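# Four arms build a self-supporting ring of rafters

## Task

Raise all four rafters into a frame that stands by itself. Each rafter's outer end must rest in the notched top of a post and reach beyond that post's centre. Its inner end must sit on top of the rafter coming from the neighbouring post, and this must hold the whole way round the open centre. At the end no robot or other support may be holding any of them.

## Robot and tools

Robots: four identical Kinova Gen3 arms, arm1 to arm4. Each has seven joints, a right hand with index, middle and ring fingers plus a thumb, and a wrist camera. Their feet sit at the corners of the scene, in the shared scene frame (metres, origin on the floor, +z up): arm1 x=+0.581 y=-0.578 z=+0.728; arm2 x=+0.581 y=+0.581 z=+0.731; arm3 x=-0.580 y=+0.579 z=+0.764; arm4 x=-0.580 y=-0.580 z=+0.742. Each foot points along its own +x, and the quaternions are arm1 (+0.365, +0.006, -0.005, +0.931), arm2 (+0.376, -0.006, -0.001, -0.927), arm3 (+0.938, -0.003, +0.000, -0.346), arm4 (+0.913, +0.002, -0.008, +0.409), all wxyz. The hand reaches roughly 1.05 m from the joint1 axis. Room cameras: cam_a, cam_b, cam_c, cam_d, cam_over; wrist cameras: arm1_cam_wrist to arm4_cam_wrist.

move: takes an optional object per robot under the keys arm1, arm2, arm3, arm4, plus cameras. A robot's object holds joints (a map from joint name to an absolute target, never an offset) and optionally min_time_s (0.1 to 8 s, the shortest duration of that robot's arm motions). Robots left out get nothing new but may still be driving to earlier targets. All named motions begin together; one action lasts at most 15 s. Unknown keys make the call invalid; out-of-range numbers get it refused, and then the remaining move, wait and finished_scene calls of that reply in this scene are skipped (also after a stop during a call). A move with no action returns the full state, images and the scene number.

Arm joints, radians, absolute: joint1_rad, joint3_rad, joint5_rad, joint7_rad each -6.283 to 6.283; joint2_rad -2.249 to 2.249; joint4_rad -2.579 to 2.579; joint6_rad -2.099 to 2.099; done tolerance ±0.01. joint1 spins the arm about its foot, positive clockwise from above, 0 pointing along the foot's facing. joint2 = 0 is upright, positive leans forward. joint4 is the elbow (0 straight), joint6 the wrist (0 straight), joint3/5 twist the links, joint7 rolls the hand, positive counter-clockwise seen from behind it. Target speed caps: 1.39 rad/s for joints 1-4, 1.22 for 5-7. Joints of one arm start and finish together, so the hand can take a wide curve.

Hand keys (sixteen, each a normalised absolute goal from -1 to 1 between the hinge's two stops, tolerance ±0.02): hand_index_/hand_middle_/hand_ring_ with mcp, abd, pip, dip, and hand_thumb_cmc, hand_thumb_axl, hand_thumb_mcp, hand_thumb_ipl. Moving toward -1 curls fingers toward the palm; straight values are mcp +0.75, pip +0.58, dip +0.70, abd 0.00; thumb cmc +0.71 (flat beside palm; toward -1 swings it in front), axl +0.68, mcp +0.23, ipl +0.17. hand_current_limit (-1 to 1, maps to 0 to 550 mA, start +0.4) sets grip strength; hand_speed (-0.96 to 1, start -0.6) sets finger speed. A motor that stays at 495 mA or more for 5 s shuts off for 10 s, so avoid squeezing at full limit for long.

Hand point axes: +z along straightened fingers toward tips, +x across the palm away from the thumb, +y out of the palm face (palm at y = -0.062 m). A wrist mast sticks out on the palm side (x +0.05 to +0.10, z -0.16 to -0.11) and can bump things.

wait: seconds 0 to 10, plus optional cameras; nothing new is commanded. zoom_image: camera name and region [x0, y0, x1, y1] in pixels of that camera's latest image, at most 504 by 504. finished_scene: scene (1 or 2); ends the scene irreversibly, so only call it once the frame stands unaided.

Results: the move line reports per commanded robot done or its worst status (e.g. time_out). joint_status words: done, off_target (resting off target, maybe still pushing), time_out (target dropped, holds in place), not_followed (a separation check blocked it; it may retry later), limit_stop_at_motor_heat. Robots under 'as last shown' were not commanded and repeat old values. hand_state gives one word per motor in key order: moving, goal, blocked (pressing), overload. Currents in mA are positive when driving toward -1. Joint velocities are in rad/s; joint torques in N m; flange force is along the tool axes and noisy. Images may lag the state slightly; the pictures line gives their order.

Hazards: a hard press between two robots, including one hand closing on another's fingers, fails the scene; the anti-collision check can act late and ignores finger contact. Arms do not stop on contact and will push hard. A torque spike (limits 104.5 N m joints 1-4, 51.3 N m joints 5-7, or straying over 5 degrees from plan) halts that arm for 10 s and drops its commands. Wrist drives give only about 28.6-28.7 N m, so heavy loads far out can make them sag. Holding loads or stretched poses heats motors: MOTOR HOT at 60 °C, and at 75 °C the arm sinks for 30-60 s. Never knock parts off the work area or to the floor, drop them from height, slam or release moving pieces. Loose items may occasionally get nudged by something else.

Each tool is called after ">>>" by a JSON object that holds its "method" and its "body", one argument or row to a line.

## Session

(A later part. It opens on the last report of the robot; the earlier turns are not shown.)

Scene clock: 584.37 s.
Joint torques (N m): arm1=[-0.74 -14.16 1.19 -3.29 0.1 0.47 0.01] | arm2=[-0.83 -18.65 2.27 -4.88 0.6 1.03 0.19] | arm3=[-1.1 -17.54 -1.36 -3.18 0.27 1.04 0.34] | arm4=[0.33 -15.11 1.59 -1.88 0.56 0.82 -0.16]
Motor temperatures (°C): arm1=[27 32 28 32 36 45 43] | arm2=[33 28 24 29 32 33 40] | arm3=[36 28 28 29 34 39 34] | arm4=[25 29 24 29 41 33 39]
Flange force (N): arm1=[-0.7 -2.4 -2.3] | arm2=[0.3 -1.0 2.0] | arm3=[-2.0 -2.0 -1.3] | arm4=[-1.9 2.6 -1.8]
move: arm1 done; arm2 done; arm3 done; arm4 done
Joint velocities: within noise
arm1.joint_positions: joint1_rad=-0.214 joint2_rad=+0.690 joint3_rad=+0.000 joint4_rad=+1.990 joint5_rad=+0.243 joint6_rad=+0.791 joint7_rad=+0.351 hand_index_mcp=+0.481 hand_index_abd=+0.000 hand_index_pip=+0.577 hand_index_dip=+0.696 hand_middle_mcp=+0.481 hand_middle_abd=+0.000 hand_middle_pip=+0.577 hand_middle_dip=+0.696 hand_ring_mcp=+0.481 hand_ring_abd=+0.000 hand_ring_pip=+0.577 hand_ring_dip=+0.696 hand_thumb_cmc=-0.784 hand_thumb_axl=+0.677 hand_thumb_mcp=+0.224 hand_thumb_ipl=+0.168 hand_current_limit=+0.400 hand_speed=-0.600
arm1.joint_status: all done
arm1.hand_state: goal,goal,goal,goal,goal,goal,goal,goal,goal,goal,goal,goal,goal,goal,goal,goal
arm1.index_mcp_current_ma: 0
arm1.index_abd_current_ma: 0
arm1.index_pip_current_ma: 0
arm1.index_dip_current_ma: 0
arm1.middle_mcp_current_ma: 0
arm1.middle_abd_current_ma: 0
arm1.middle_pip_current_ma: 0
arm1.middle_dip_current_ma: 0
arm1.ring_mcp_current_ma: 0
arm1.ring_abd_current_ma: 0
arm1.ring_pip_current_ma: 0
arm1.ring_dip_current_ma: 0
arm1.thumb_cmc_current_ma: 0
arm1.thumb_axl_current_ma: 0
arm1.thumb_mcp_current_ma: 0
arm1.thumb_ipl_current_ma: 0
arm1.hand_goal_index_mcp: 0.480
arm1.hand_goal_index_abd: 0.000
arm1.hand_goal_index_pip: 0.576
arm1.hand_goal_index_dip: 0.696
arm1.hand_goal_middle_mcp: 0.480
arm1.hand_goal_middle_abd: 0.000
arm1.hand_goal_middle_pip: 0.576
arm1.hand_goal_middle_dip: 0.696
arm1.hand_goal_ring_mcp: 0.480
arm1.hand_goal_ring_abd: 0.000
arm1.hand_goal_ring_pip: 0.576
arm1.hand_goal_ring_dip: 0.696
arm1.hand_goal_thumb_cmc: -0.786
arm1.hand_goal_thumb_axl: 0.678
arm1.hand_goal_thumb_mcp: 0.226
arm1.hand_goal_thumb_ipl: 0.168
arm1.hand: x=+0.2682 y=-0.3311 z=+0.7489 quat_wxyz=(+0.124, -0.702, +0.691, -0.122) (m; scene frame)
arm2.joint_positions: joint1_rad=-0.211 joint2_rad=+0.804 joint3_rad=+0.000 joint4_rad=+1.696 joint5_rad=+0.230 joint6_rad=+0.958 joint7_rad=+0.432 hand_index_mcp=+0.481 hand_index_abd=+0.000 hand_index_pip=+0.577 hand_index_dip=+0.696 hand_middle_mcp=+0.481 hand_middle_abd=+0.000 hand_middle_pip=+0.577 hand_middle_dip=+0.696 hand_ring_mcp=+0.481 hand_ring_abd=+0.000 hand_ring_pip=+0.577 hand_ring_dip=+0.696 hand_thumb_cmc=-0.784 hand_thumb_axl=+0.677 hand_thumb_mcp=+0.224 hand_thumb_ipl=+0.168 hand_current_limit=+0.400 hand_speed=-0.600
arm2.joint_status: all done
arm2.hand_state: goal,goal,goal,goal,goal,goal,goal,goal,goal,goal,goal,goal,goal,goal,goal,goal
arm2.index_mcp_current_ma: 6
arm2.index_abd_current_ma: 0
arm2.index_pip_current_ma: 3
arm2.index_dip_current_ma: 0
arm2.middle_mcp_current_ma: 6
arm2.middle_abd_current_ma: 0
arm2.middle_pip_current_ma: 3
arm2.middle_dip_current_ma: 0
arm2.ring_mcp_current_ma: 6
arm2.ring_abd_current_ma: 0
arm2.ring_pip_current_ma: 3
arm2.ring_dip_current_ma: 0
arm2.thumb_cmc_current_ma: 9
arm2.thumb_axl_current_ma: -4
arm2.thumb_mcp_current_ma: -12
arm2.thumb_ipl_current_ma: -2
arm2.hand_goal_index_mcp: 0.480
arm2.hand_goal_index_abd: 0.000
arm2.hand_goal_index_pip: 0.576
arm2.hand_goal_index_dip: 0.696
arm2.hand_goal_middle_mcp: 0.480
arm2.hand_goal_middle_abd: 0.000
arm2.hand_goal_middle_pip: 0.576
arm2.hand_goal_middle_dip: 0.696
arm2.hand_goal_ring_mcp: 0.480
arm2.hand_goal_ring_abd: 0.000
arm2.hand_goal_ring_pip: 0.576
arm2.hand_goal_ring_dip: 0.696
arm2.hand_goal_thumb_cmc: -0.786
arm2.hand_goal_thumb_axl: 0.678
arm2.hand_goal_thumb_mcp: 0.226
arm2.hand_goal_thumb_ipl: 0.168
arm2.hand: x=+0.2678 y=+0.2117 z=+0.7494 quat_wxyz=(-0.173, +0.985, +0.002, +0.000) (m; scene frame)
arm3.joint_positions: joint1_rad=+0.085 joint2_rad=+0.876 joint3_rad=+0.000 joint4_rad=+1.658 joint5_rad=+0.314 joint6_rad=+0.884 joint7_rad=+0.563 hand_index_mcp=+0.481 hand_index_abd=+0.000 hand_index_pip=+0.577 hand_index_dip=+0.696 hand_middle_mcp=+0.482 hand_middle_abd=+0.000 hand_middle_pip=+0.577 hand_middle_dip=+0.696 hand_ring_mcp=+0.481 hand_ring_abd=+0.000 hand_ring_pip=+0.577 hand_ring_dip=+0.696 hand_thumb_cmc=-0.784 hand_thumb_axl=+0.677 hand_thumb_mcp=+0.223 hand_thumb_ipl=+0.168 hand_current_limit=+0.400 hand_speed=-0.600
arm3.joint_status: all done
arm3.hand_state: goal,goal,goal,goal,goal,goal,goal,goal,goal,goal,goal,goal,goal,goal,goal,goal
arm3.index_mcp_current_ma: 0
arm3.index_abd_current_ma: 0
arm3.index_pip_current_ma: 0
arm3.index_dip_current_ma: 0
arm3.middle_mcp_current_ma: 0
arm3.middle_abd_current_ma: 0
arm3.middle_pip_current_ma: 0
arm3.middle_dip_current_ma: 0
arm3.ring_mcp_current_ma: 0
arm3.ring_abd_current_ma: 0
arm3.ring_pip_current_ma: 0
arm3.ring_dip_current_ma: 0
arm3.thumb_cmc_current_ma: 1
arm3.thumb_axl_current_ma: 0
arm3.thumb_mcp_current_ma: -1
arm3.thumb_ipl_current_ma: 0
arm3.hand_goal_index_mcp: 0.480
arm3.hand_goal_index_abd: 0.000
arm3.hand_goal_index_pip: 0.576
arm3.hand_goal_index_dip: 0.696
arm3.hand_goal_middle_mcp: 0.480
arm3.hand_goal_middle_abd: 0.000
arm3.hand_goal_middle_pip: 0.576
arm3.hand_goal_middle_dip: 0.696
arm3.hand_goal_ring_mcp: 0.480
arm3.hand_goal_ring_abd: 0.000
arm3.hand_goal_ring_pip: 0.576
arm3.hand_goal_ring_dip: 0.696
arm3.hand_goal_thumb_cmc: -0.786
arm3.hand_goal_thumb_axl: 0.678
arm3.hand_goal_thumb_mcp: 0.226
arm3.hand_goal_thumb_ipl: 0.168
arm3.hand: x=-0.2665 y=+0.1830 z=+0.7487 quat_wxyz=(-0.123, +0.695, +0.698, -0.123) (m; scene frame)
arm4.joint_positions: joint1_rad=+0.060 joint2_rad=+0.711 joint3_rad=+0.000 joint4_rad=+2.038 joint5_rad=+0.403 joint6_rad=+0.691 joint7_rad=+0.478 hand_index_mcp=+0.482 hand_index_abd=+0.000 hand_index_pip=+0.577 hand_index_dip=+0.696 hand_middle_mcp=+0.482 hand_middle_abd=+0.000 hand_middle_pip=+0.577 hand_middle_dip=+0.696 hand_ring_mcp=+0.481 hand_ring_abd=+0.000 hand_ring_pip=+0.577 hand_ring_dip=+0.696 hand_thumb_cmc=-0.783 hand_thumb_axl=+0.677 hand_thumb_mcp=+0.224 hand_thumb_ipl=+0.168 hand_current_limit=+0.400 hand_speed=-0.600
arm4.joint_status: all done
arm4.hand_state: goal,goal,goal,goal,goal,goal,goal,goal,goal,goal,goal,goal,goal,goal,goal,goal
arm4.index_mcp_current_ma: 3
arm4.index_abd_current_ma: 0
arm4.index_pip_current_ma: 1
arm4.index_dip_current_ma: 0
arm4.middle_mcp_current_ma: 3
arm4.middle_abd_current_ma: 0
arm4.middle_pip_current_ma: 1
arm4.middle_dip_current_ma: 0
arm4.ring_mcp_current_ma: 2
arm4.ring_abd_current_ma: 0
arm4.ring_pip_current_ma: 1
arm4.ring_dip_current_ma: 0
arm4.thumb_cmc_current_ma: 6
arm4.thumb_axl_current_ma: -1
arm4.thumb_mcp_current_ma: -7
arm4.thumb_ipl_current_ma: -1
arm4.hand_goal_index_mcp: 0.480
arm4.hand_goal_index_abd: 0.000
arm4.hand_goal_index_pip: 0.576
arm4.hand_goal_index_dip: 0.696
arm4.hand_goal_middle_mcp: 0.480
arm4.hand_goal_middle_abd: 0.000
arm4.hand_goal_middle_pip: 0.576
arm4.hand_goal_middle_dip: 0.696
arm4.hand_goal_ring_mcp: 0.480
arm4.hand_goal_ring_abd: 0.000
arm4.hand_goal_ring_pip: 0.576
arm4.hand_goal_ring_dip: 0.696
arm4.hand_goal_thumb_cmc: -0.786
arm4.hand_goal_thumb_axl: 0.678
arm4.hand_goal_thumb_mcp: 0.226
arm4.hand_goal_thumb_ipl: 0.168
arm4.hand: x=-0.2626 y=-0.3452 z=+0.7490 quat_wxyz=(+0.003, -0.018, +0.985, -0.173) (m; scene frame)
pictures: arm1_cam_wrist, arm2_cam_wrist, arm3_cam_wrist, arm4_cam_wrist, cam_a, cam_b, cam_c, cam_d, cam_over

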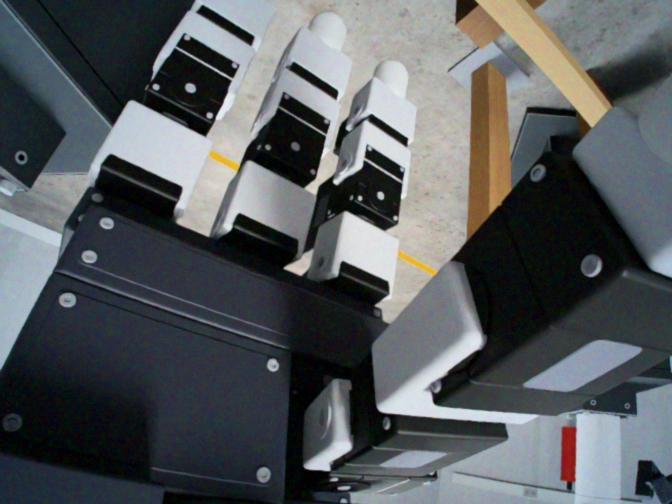

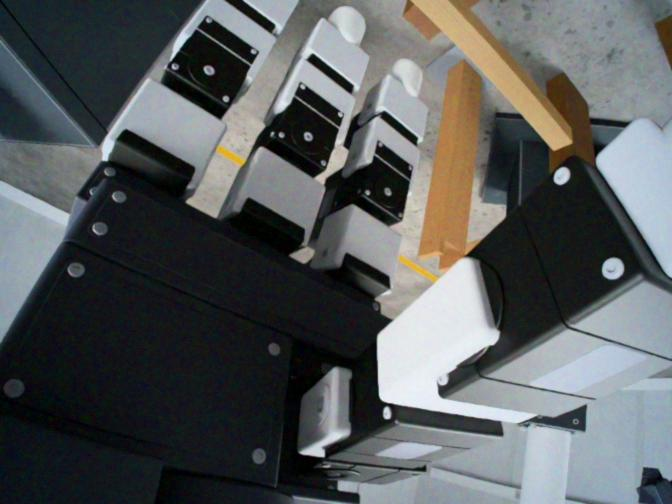

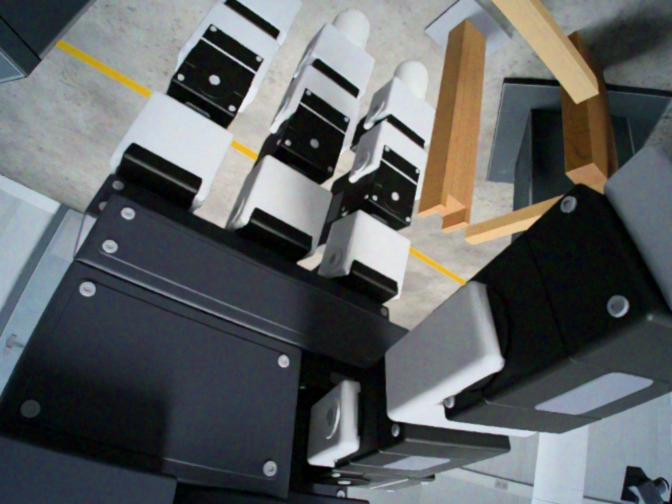

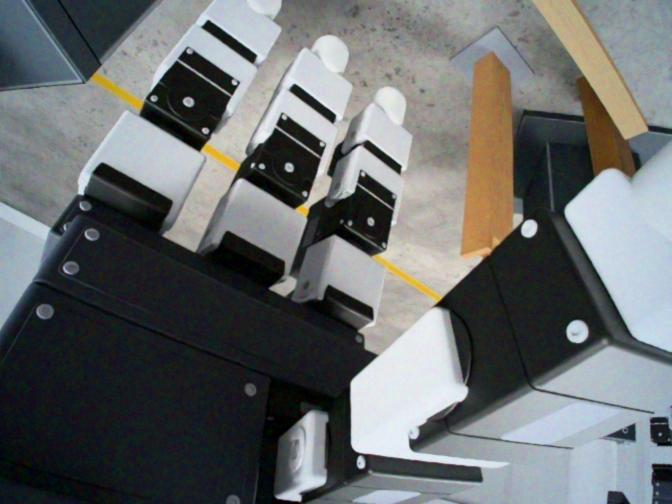

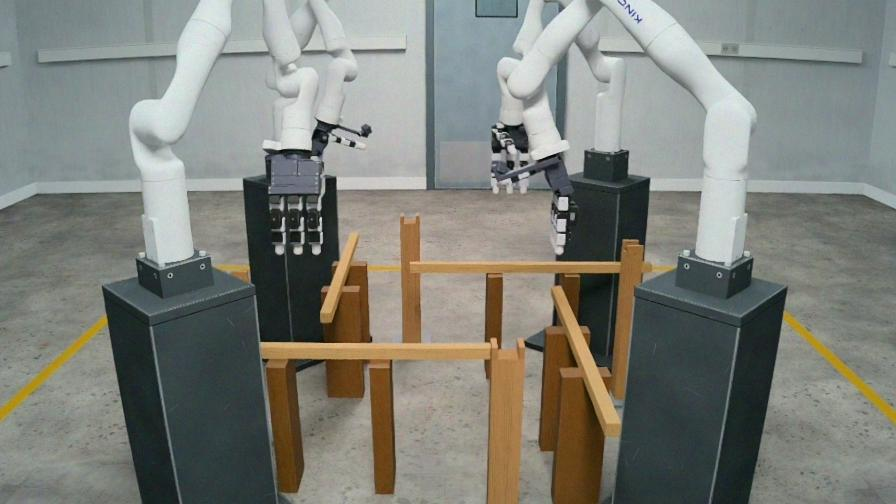

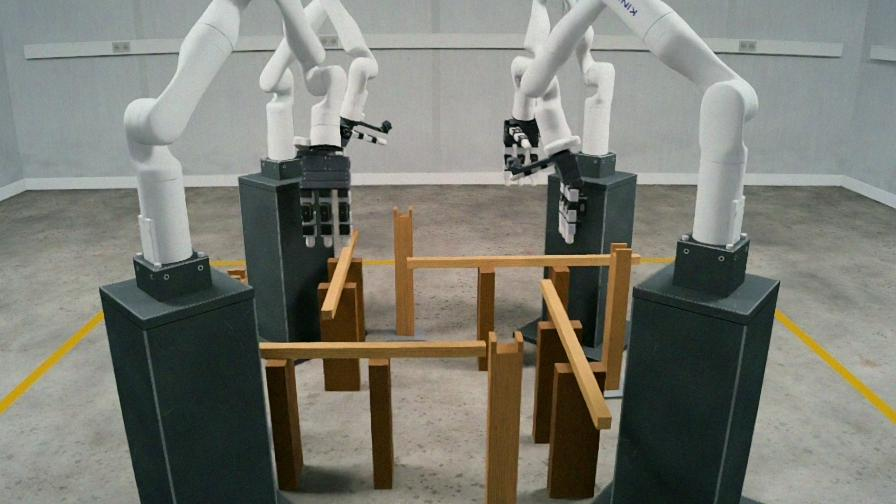

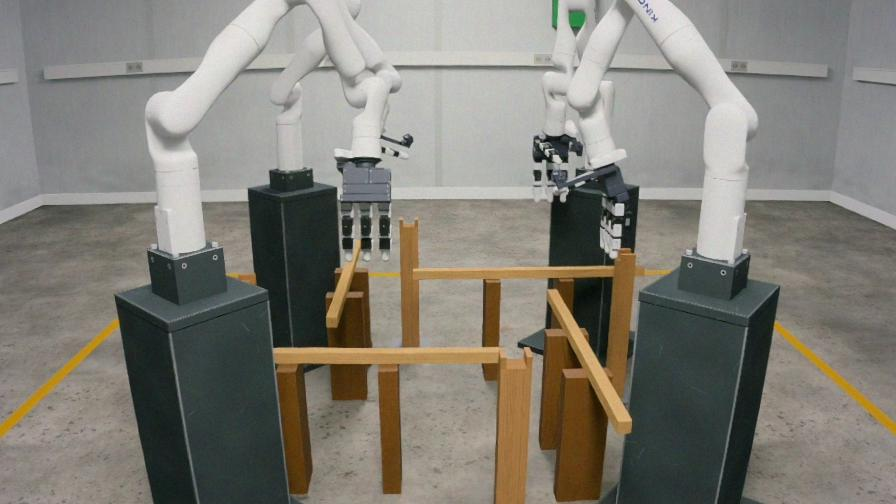

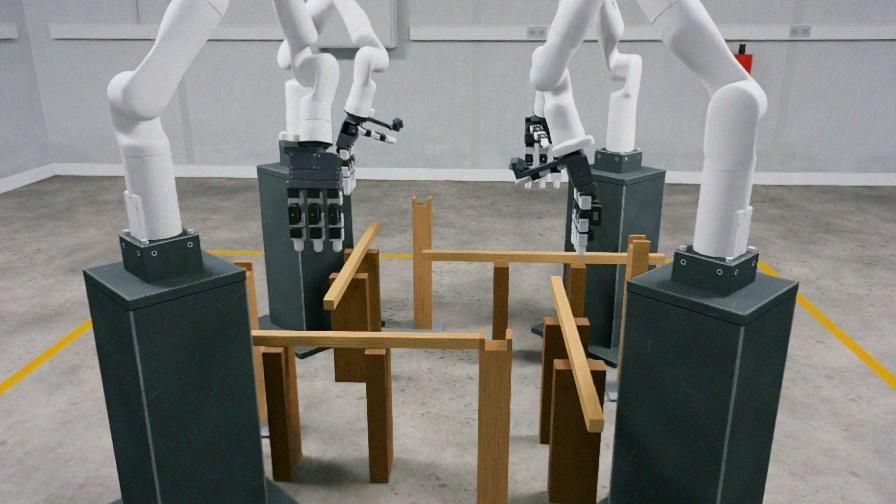

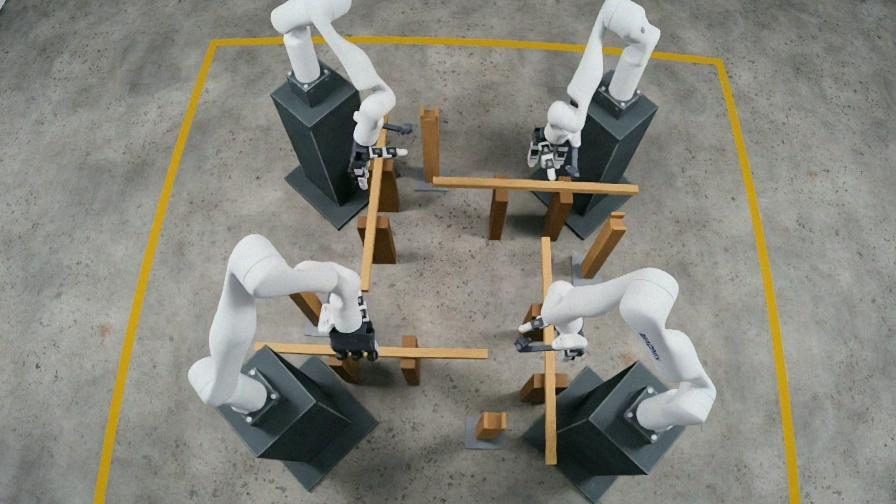

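>>> {"method": "zoom_image", "body": {
  "camera": "cam_d",
  "region": [100, 200, 220, 290]
}}

>>> {"method": "zoom_image", "body": {
  "camera": "cam_d",
  "region": [650, 220, 770, 310]
}}

>>> {"method": "zoom_image", "body": {
  "camera": "cam_d",
  "region": [260, 120, 380, 210]
}}

>>> {"method": "zoom_image", "body": {
  "camera": "cam_d",
  "region": [560, 120, 680, 210]
}}

>>> {"method": "zoom_image", "body": {
  "camera": "cam_d",
  "region": [270, 140, 400, 270]
}}

>>> {"method": "zoom_image", "body": {
  "camera": "cam_over",
  "region": [300, 260, 420, 380]
}}

Scaled by 4.200 from the camera's 896x504 image, which has a finer 1280x720 frame.

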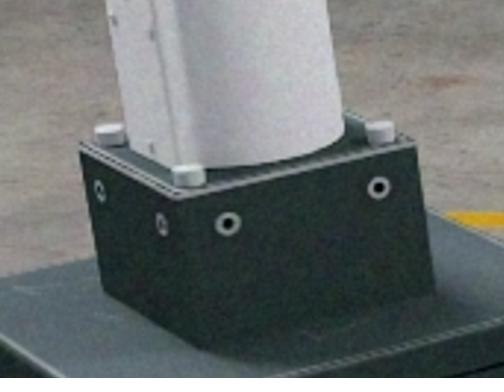

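Scaled by 4.200 from the camera's 896x504 image, which has a finer 1280x720 frame.

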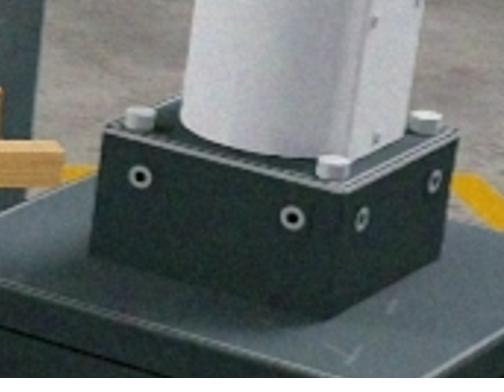

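Scaled by 4.200 from the camera's 896x504 image, which has a finer 1280x720 frame.

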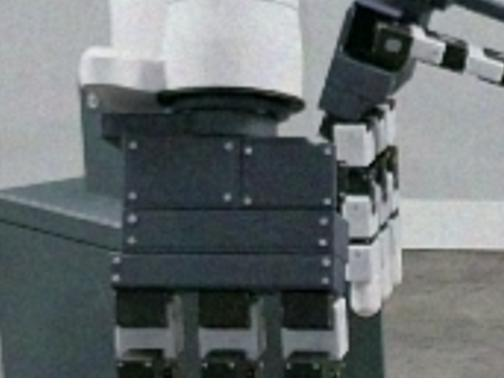

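Scaled by 4.200 from the camera's 896x504 image, which has a finer 1280x720 frame.

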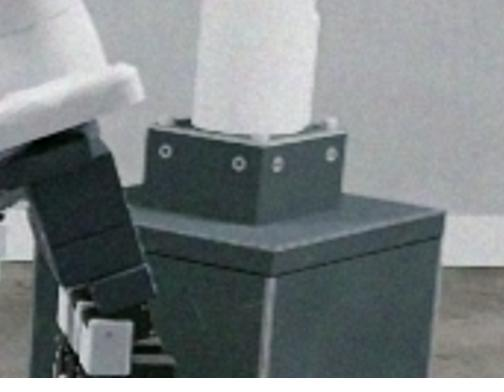

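Scaled by 3.877 from the camera's 896x504 image, which has a finer 1280x720 frame.

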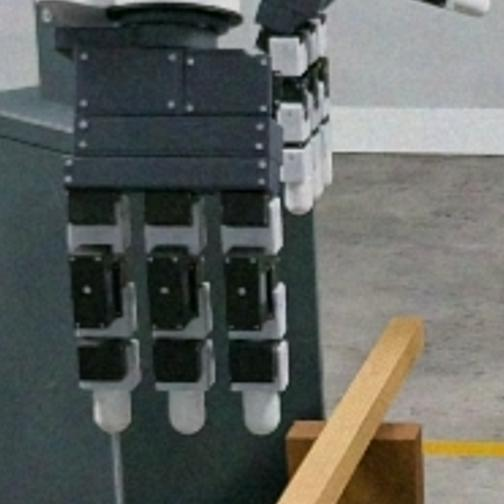

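Scaled by 4.200 from the camera's 896x504 image, which has a finer 1280x720 frame.

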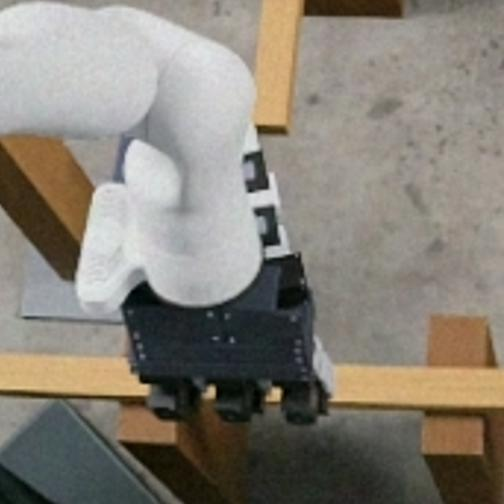

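>>> {"method": "move", "body": {
  "arm1": {"joints":{"joint1_rad":-0.0995,"joint2_rad":1.2333,"joint4_rad":1.8965,"joint5_rad":0.6074,"joint6_rad":0.3661,"joint7_rad":0.0589},"min_time_s":3},
  "arm2": {"joints":{"joint1_rad":-0.1362,"joint2_rad":1.2380,"joint4_rad":1.8921,"joint5_rad":0.6217,"joint6_rad":0.3650,"joint7_rad":0.0491},"min_time_s":3},
  "arm3": {"joints":{"joint1_rad":0.0002,"joint2_rad":1.3117,"joint4_rad":1.7854,"joint5_rad":0.6238,"joint6_rad":0.3823,"joint7_rad":0.0929},"min_time_s":3},
  "arm4": {"joints":{"joint1_rad":-0.0293,"joint2_rad":1.2701,"joint4_rad":1.9026,"joint5_rad":0.7577,"joint6_rad":0.3360,"joint7_rad":-0.0231},"min_time_s":3},
  "cameras": ["all"]
}}

Scene clock: 785.80 s.
Joint torques (N m): arm1=[-0.75 -16.69 1.48 0.15 -0.04 0.49 0] | arm2=[-0.87 -18.18 2.54 0.14 0.36 1.09 0.19] | arm3=[-0.95 -16.94 -1.3 1.3 -0.03 1.18 0.34] | arm4=[0.29 -17.61 1.89 1.82 0.36 0.9 -0.13]
Motor temperatures (°C): arm1=[27 33 27 31 35 45 43] | arm2=[33 30 24 29 32 33 40] | arm3=[35 29 28 29 34 38 34] | arm4=[25 29 24 28 41 33 38]
Flange force (N): arm1=[-2.4 -0.4 -3.6] | arm2=[-1.6 1.1 -0.8] | arm3=[-1.6 -2.9 0.1] | arm4=[-2.9 4.8 -0.7]
move: arm1 done; arm2 done; arm3 done; arm4 done
Joint velocities: within noise
arm1.joint_positions: joint1_rad=-0.099 joint2_rad=+1.233 joint3_rad=+0.000 joint4_rad=+1.896 joint5_rad=+0.607 joint6_rad=+0.366 joint7_rad=+0.059 hand_index_mcp=+0.481 hand_index_abd=+0.000 hand_index_pip=+0.577 hand_index_dip=+0.696 hand_middle_mcp=+0.481 hand_middle_abd=+0.000 hand_middle_pip=+0.577 hand_middle_dip=+0.696 hand_ring_mcp=+0.481 hand_ring_abd=+0.000 hand_ring_pip=+0.577 hand_ring_dip=+0.696 hand_thumb_cmc=-0.784 hand_thumb_axl=+0.677 hand_thumb_mcp=+0.224 hand_thumb_ipl=+0.168 hand_current_limit=+0.400 hand_speed=-0.600
arm1.joint_status: all done
arm1.hand_state: goal,goal,goal,goal,goal,goal,goal,goal,goal,goal,goal,goal,goal,goal,goal,goal
arm1.index_mcp_current_ma: 0
arm1.index_abd_current_ma: 0
arm1.index_pip_current_ma: 0
arm1.index_dip_current_ma: 0
arm1.middle_mcp_current_ma: 0
arm1.middle_abd_current_ma: 0
arm1.middle_pip_current_ma: 0
arm1.middle_dip_current_ma: 0
arm1.ring_mcp_current_ma: 0
arm1.ring_abd_current_ma: 0
arm1.ring_pip_current_ma: 0
arm1.ring_dip_current_ma: 0
arm1.thumb_cmc_current_ma: 0
arm1.thumb_axl_current_ma: 0
arm1.thumb_mcp_current_ma: 0
arm1.thumb_ipl_current_ma: 0
arm1.hand_goal_index_mcp: 0.480
arm1.hand_goal_index_abd: 0.000
arm1.hand_goal_index_pip: 0.576
arm1.hand_goal_index_dip: 0.696
arm1.hand_goal_middle_mcp: 0.480
arm1.hand_goal_middle_abd: 0.000
arm1.hand_goal_middle_pip: 0.576
arm1.hand_goal_middle_dip: 0.696
arm1.hand_goal_ring_mcp: 0.480
arm1.hand_goal_ring_abd: 0.000
arm1.hand_goal_ring_pip: 0.576
arm1.hand_goal_ring_dip: 0.696
arm1.hand_goal_thumb_cmc: -0.786
arm1.hand_goal_thumb_axl: 0.678
arm1.hand_goal_thumb_mcp: 0.226
arm1.hand_goal_thumb_ipl: 0.168
arm1.hand: x=+0.3003 y=-0.2952 z=+0.5310 quat_wxyz=(+0.124, -0.702, +0.691, -0.122) (m; scene frame)
arm2.joint_positions: joint1_rad=-0.136 joint2_rad=+1.238 joint3_rad=+0.000 joint4_rad=+1.892 joint5_rad=+0.622 joint6_rad=+0.365 joint7_rad=+0.049 hand_index_mcp=+0.481 hand_index_abd=+0.000 hand_index_pip=+0.577 hand_index_dip=+0.696 hand_middle_mcp=+0.481 hand_middle_abd=+0.000 hand_middle_pip=+0.577 hand_middle_dip=+0.696 hand_ring_mcp=+0.481 hand_ring_abd=+0.000 hand_ring_pip=+0.577 hand_ring_dip=+0.696 hand_thumb_cmc=-0.784 hand_thumb_axl=+0.677 hand_thumb_mcp=+0.224 hand_thumb_ipl=+0.168 hand_current_limit=+0.400 hand_speed=-0.600
arm2.joint_status: all done
arm2.hand_state: goal,goal,goal,goal,goal,goal,goal,goal,goal,goal,goal,goal,goal,goal,goal,goal
arm2.index_mcp_current_ma: 5
arm2.index_abd_current_ma: 0
arm2.index_pip_current_ma: 3
arm2.index_dip_current_ma: 0
arm2.middle_mcp_current_ma: 5
arm2.middle_abd_current_ma: 0
arm2.middle_pip_current_ma: 3
arm2.middle_dip_current_ma: 0
arm2.ring_mcp_current_ma: 5
arm2.ring_abd_current_ma: 0
arm2.ring_pip_current_ma: 3
arm2.ring_dip_current_ma: 0
arm2.thumb_cmc_current_ma: 9
arm2.thumb_axl_current_ma: -4
arm2.thumb_mcp_current_ma: -12
arm2.thumb_ipl_current_ma: -2
arm2.hand_goal_index_mcp: 0.480
arm2.hand_goal_index_abd: 0.000
arm2.hand_goal_index_pip: 0.576
arm2.hand_goal_index_dip: 0.696
arm2.hand_goal_middle_mcp: 0.480
arm2.hand_goal_middle_abd: 0.000
arm2.hand_goal_middle_pip: 0.576
arm2.hand_goal_middle_dip: 0.696
arm2.hand_goal_ring_mcp: 0.480
arm2.hand_goal_ring_abd: 0.000
arm2.hand_goal_ring_pip: 0.576
arm2.hand_goal_ring_dip: 0.696
arm2.hand_goal_thumb_cmc: -0.786
arm2.hand_goal_thumb_axl: 0.678
arm2.hand_goal_thumb_mcp: 0.226
arm2.hand_goal_thumb_ipl: 0.168
arm2.hand: x=+0.2924 y=+0.3038 z=+0.5313 quat_wxyz=(-0.173, +0.985, +0.002, +0.000) (m; scene frame)
arm3.joint_positions: joint1_rad=+0.000 joint2_rad=+1.312 joint3_rad=+0.000 joint4_rad=+1.785 joint5_rad=+0.624 joint6_rad=+0.382 joint7_rad=+0.093 hand_index_mcp=+0.481 hand_index_abd=+0.000 hand_index_pip=+0.577 hand_index_dip=+0.696 hand_middle_mcp=+0.481 hand_middle_abd=+0.000 hand_middle_pip=+0.577 hand_middle_dip=+0.696 hand_ring_mcp=+0.481 hand_ring_abd=+0.000 hand_ring_pip=+0.577 hand_ring_dip=+0.696 hand_thumb_cmc=-0.784 hand_thumb_axl=+0.677 hand_thumb_mcp=+0.223 hand_thumb_ipl=+0.168 hand_current_limit=+0.400 hand_speed=-0.600
arm3.joint_status: all done
arm3.hand_state: goal,goal,goal,goal,goal,goal,goal,goal,goal,goal,goal,goal,goal,goal,goal,goal
arm3.index_mcp_current_ma: 0
arm3.index_abd_current_ma: 0
arm3.index_pip_current_ma: 0
arm3.index_dip_current_ma: 0
arm3.middle_mcp_current_ma: 0
arm3.middle_abd_current_ma: 0
arm3.middle_pip_current_ma: 0
arm3.middle_dip_current_ma: 0
arm3.ring_mcp_current_ma: 0
arm3.ring_abd_current_ma: 0
arm3.ring_pip_current_ma: 0
arm3.ring_dip_current_ma: 0
arm3.thumb_cmc_current_ma: 1
arm3.thumb_axl_current_ma: 0
arm3.thumb_mcp_current_ma: -1
arm3.thumb_ipl_current_ma: 0
arm3.hand_goal_index_mcp: 0.480
arm3.hand_goal_index_abd: 0.000
arm3.hand_goal_index_pip: 0.576
arm3.hand_goal_index_dip: 0.696
arm3.hand_goal_middle_mcp: 0.480
arm3.hand_goal_middle_abd: 0.000
arm3.hand_goal_middle_pip: 0.576
arm3.hand_goal_middle_dip: 0.696
arm3.hand_goal_ring_mcp: 0.480
arm3.hand_goal_ring_abd: 0.000
arm3.hand_goal_ring_pip: 0.576
arm3.hand_goal_ring_dip: 0.696
arm3.hand_goal_thumb_cmc: -0.786
arm3.hand_goal_thumb_axl: 0.678
arm3.hand_goal_thumb_mcp: 0.226
arm3.hand_goal_thumb_ipl: 0.168
arm3.hand: x=-0.2988 y=+0.2647 z=+0.5306 quat_wxyz=(-0.123, +0.695, +0.698, -0.123) (m; scene frame)
arm4.joint_positions: joint1_rad=-0.029 joint2_rad=+1.270 joint3_rad=+0.000 joint4_rad=+1.903 joint5_rad=+0.758 joint6_rad=+0.336 joint7_rad=-0.023 hand_index_mcp=+0.481 hand_index_abd=+0.000 hand_index_pip=+0.577 hand_index_dip=+0.696 hand_middle_mcp=+0.481 hand_middle_abd=+0.000 hand_middle_pip=+0.577 hand_middle_dip=+0.696 hand_ring_mcp=+0.481 hand_ring_abd=+0.000 hand_ring_pip=+0.577 hand_ring_dip=+0.696 hand_thumb_cmc=-0.783 hand_thumb_axl=+0.677 hand_thumb_mcp=+0.224 hand_thumb_ipl=+0.168 hand_current_limit=+0.400 hand_speed=-0.600
arm4.joint_status: all done
arm4.hand_state: goal,goal,goal,goal,goal,goal,goal,goal,goal,goal,goal,goal,goal,goal,goal,goal
arm4.index_mcp_current_ma: 3
arm4.index_abd_current_ma: 0
arm4.index_pip_current_ma: 1
arm4.index_dip_current_ma: 0
arm4.middle_mcp_current_ma: 3
arm4.middle_abd_current_ma: 0
arm4.middle_pip_current_ma: 1
arm4.middle_dip_current_ma: 0
arm4.ring_mcp_current_ma: 2
arm4.ring_abd_current_ma: 0
arm4.ring_pip_current_ma: 1
arm4.ring_dip_current_ma: 0
arm4.thumb_cmc_current_ma: 6
arm4.thumb_axl_current_ma: -1
arm4.thumb_mcp_current_ma: -7
arm4.thumb_ipl_current_ma: -1
arm4.hand_goal_index_mcp: 0.480
arm4.hand_goal_index_abd: 0.000
arm4.hand_goal_index_pip: 0.576
arm4.hand_goal_index_dip: 0.696
arm4.hand_goal_middle_mcp: 0.480
arm4.hand_goal_middle_abd: 0.000
arm4.hand_goal_middle_pip: 0.576
arm4.hand_goal_middle_dip: 0.696
arm4.hand_goal_ring_mcp: 0.480
arm4.hand_goal_ring_abd: 0.000
arm4.hand_goal_ring_pip: 0.576
arm4.hand_goal_ring_dip: 0.696
arm4.hand_goal_thumb_cmc: -0.786
arm4.hand_goal_thumb_axl: 0.678
arm4.hand_goal_thumb_mcp: 0.226
arm4.hand_goal_thumb_ipl: 0.168
arm4.hand: x=-0.2860 y=-0.3193 z=+0.5312 quat_wxyz=(+0.003, -0.018, +0.985, -0.173) (m; scene frame)
pictures: arm1_cam_wrist, arm2_cam_wrist, arm3_cam_wrist, arm4_cam_wrist, cam_a, cam_b, cam_c, cam_d, cam_over

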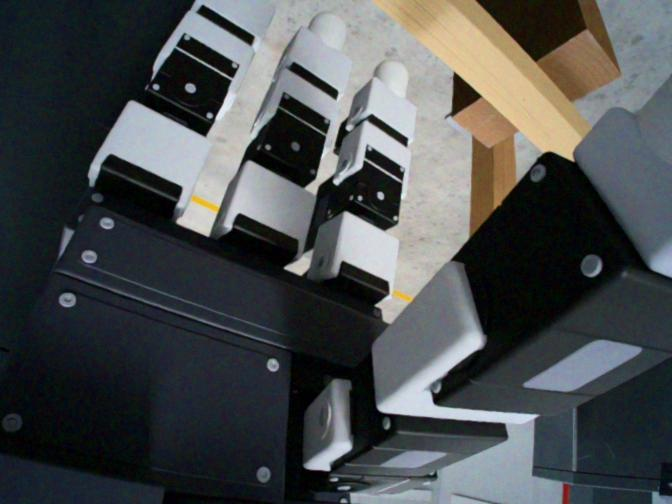

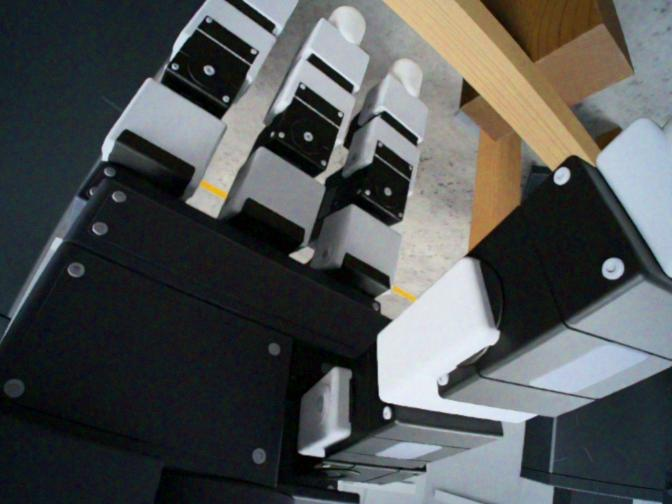

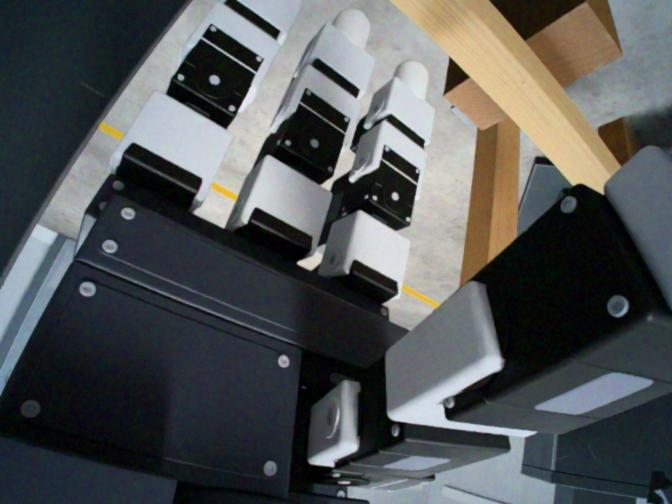

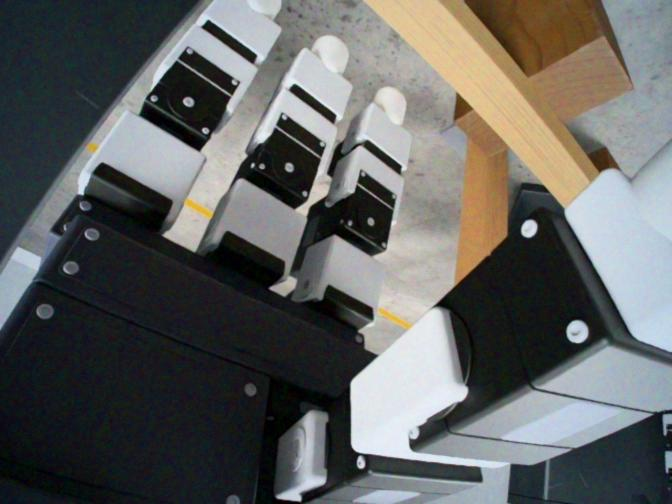

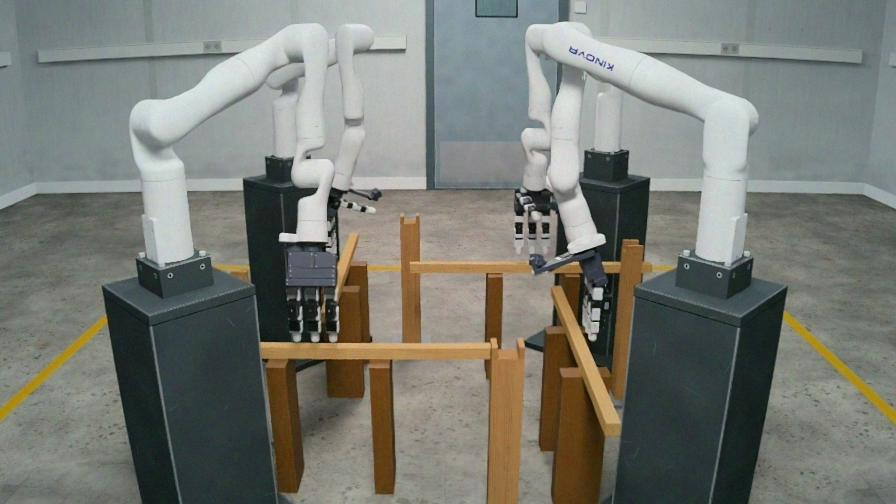

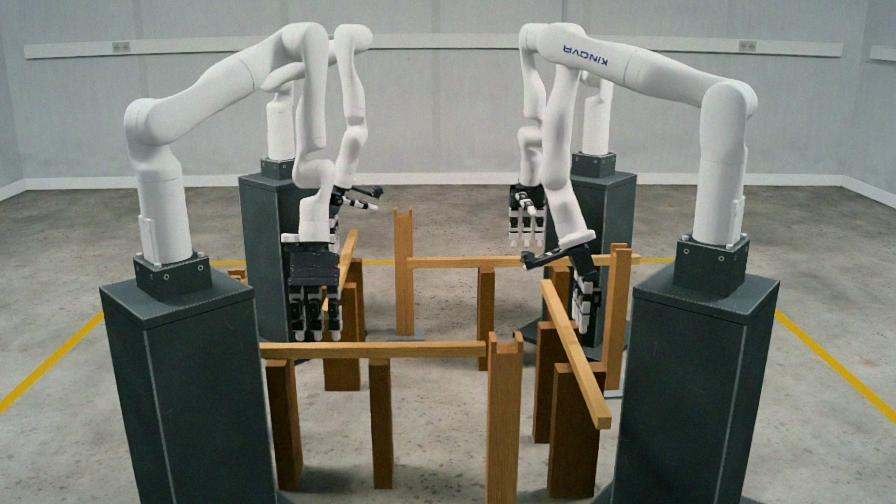

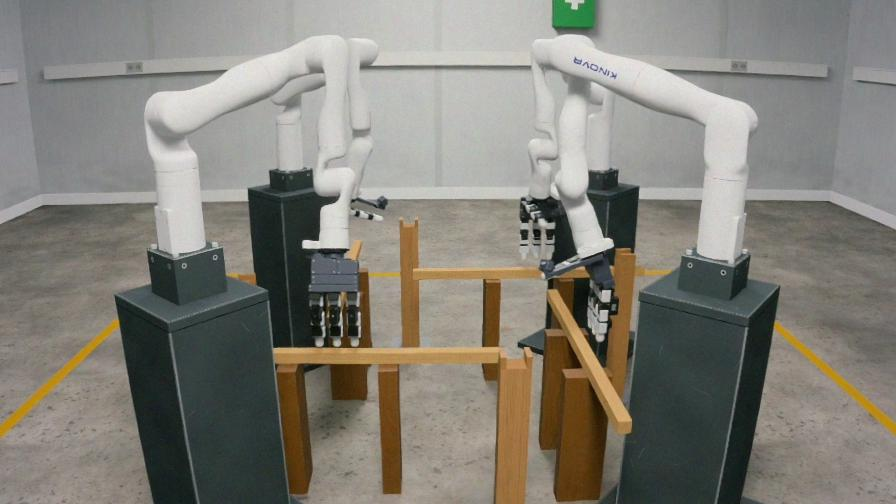

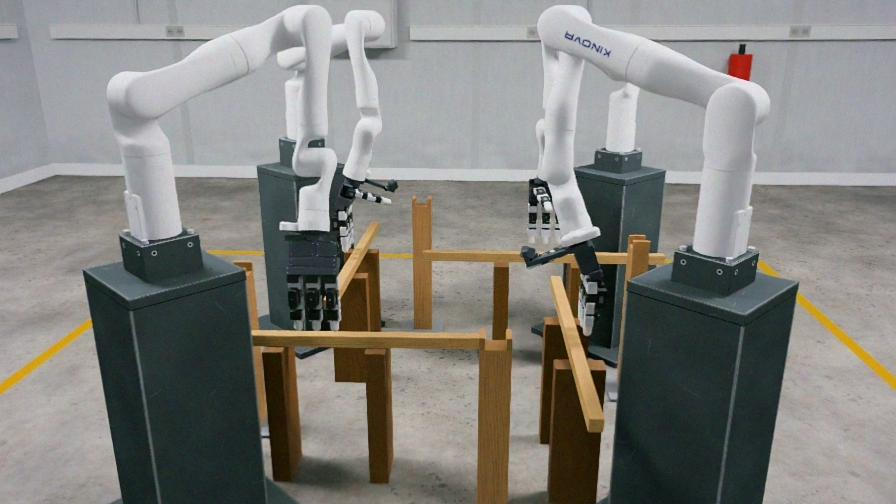

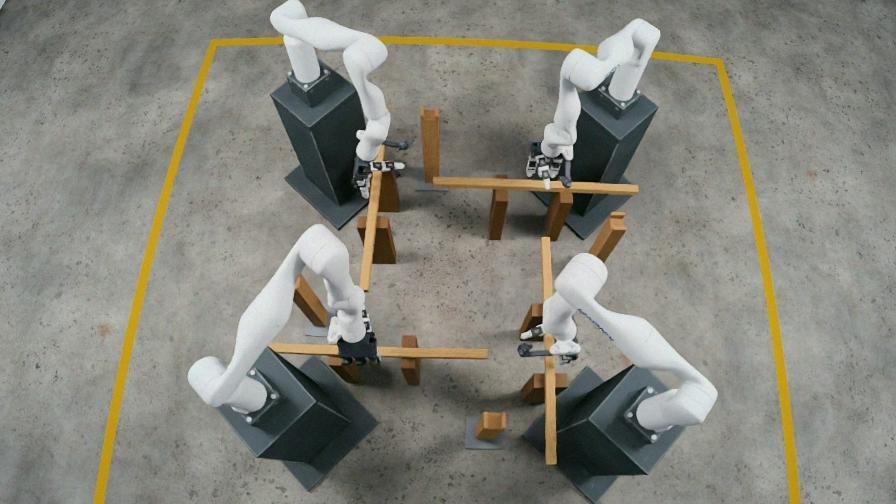

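>>> {"method": "zoom_image", "body": {
  "camera": "cam_d",
  "region": [520, 240, 640, 360]
}}

>>> {"method": "zoom_image", "body": {
  "camera": "cam_d",
  "region": [270, 240, 390, 360]
}}

>>> {"method": "zoom_image", "body": {
  "camera": "cam_a",
  "region": [520, 240, 640, 360]
}}

>>> {"method": "zoom_image", "body": {
  "camera": "cam_b",
  "region": [520, 240, 640, 360]
}}

>>> {"method": "zoom_image", "body": {
  "camera": "cam_c",
  "region": [520, 240, 640, 360]
}}

>>> {"method": "zoom_image", "body": {
  "camera": "cam_over",
  "region": [500, 250, 600, 400]
}}

>>> {"method": "zoom_image", "body": {
  "camera": "cam_over",
  "region": [330, 100, 430, 240]
}}

>>> {"method": "zoom_image", "body": {
  "camera": "cam_over",
  "region": [500, 110, 620, 240]
}}

Scaled by 4.200 from the camera's 896x504 image, which has a finer 1280x720 frame.

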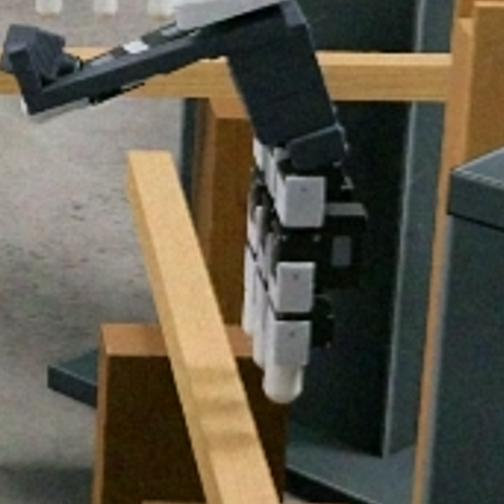

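Scaled by 4.200 from the camera's 896x504 image, which has a finer 1280x720 frame.

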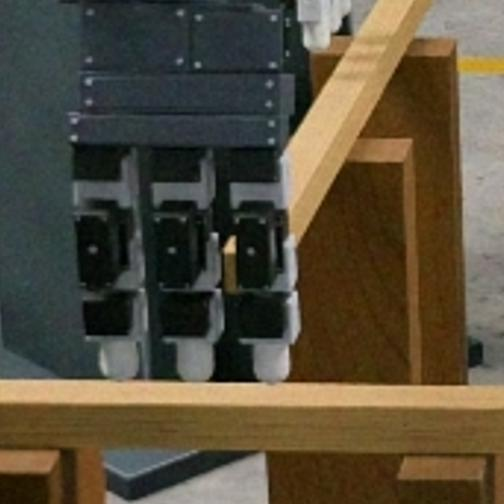

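Scaled by 4.200 from the camera's 896x504 image, which has a finer 1280x720 frame.

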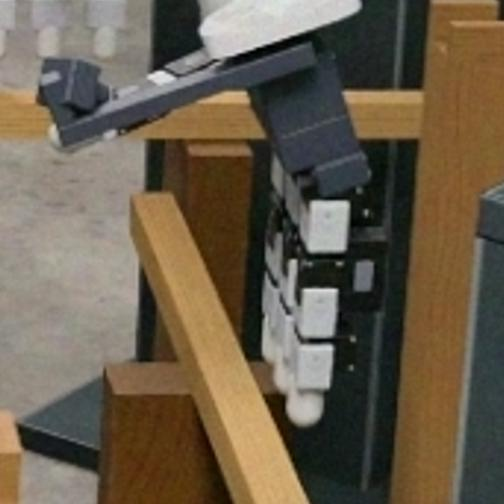

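Scaled by 4.200 from the camera's 896x504 image, which has a finer 1280x720 frame.

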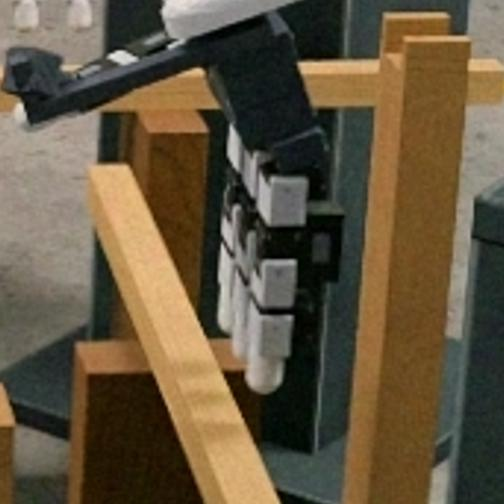

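Scaled by 4.200 from the camera's 896x504 image, which has a finer 1280x720 frame.

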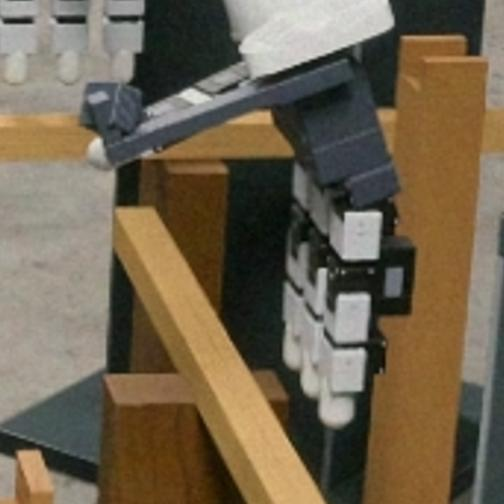

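Scaled by 3.360 from the camera's 896x504 image, which has a finer 1280x720 frame.

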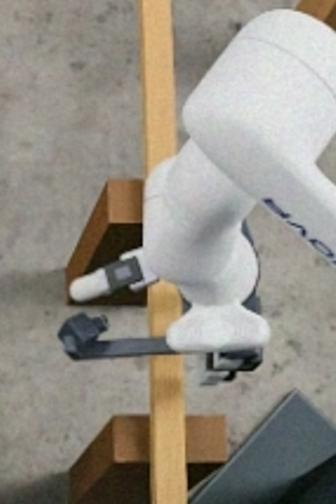

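Scaled by 3.600 from the camera's 896x504 image, which has a finer 1280x720 frame.

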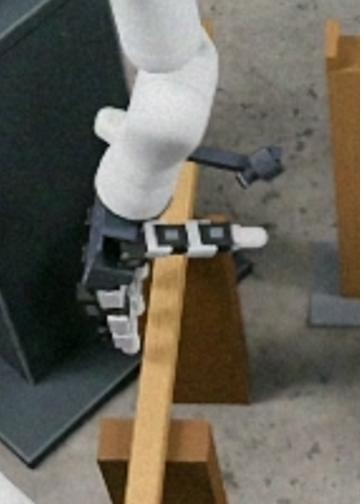

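Scaled by 3.877 from the camera's 896x504 image, which has a finer 1280x720 frame.

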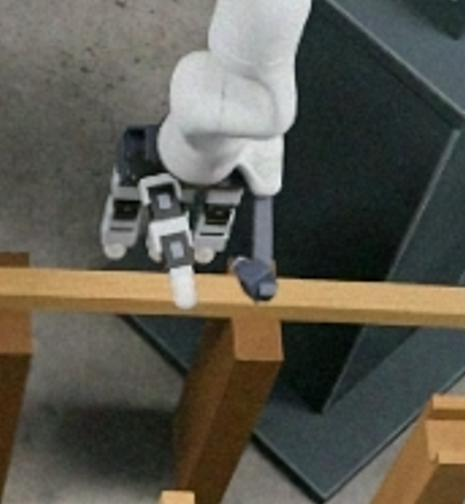

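>>> {"method": "zoom_image", "body": {
  "camera": "cam_d",
  "region": [560, 310, 610, 360]
}}

>>> {"method": "zoom_image", "body": {
  "camera": "cam_a",
  "region": [570, 310, 620, 360]
}}

>>> {"method": "zoom_image", "body": {
  "camera": "cam_b",
  "region": [555, 310, 605, 360]
}}

>>> {"method": "zoom_image", "body": {
  "camera": "cam_c",
  "region": [570, 320, 620, 370]
}}

Scaled by 10.080 from the camera's 896x504 image, which has a finer 1280x720 frame.

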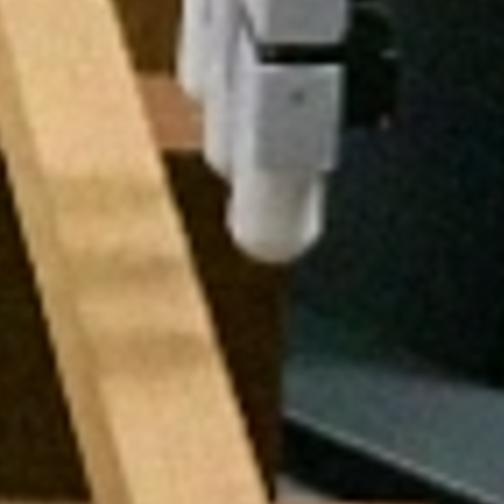

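Scaled by 10.080 from the camera's 896x504 image, which has a finer 1280x720 frame.

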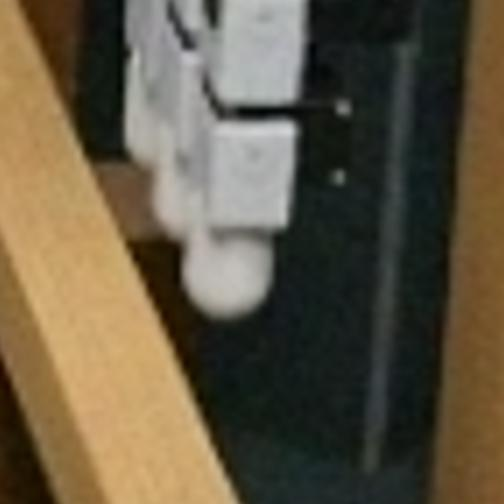

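Scaled by 10.080 from the camera's 896x504 image, which has a finer 1280x720 frame.

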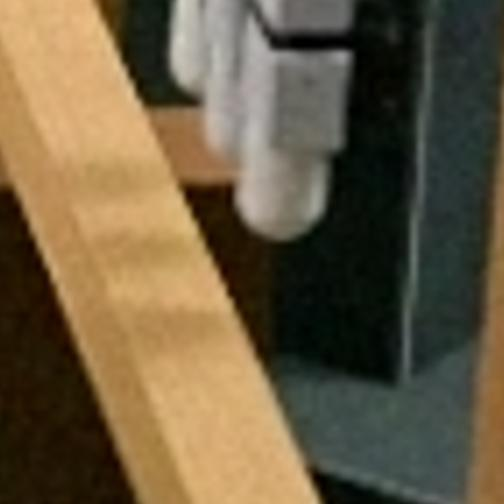

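Scaled by 10.080 from the camera's 896x504 image, which has a finer 1280x720 frame.

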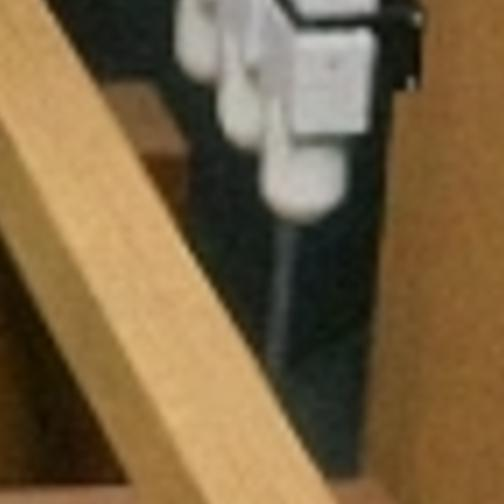

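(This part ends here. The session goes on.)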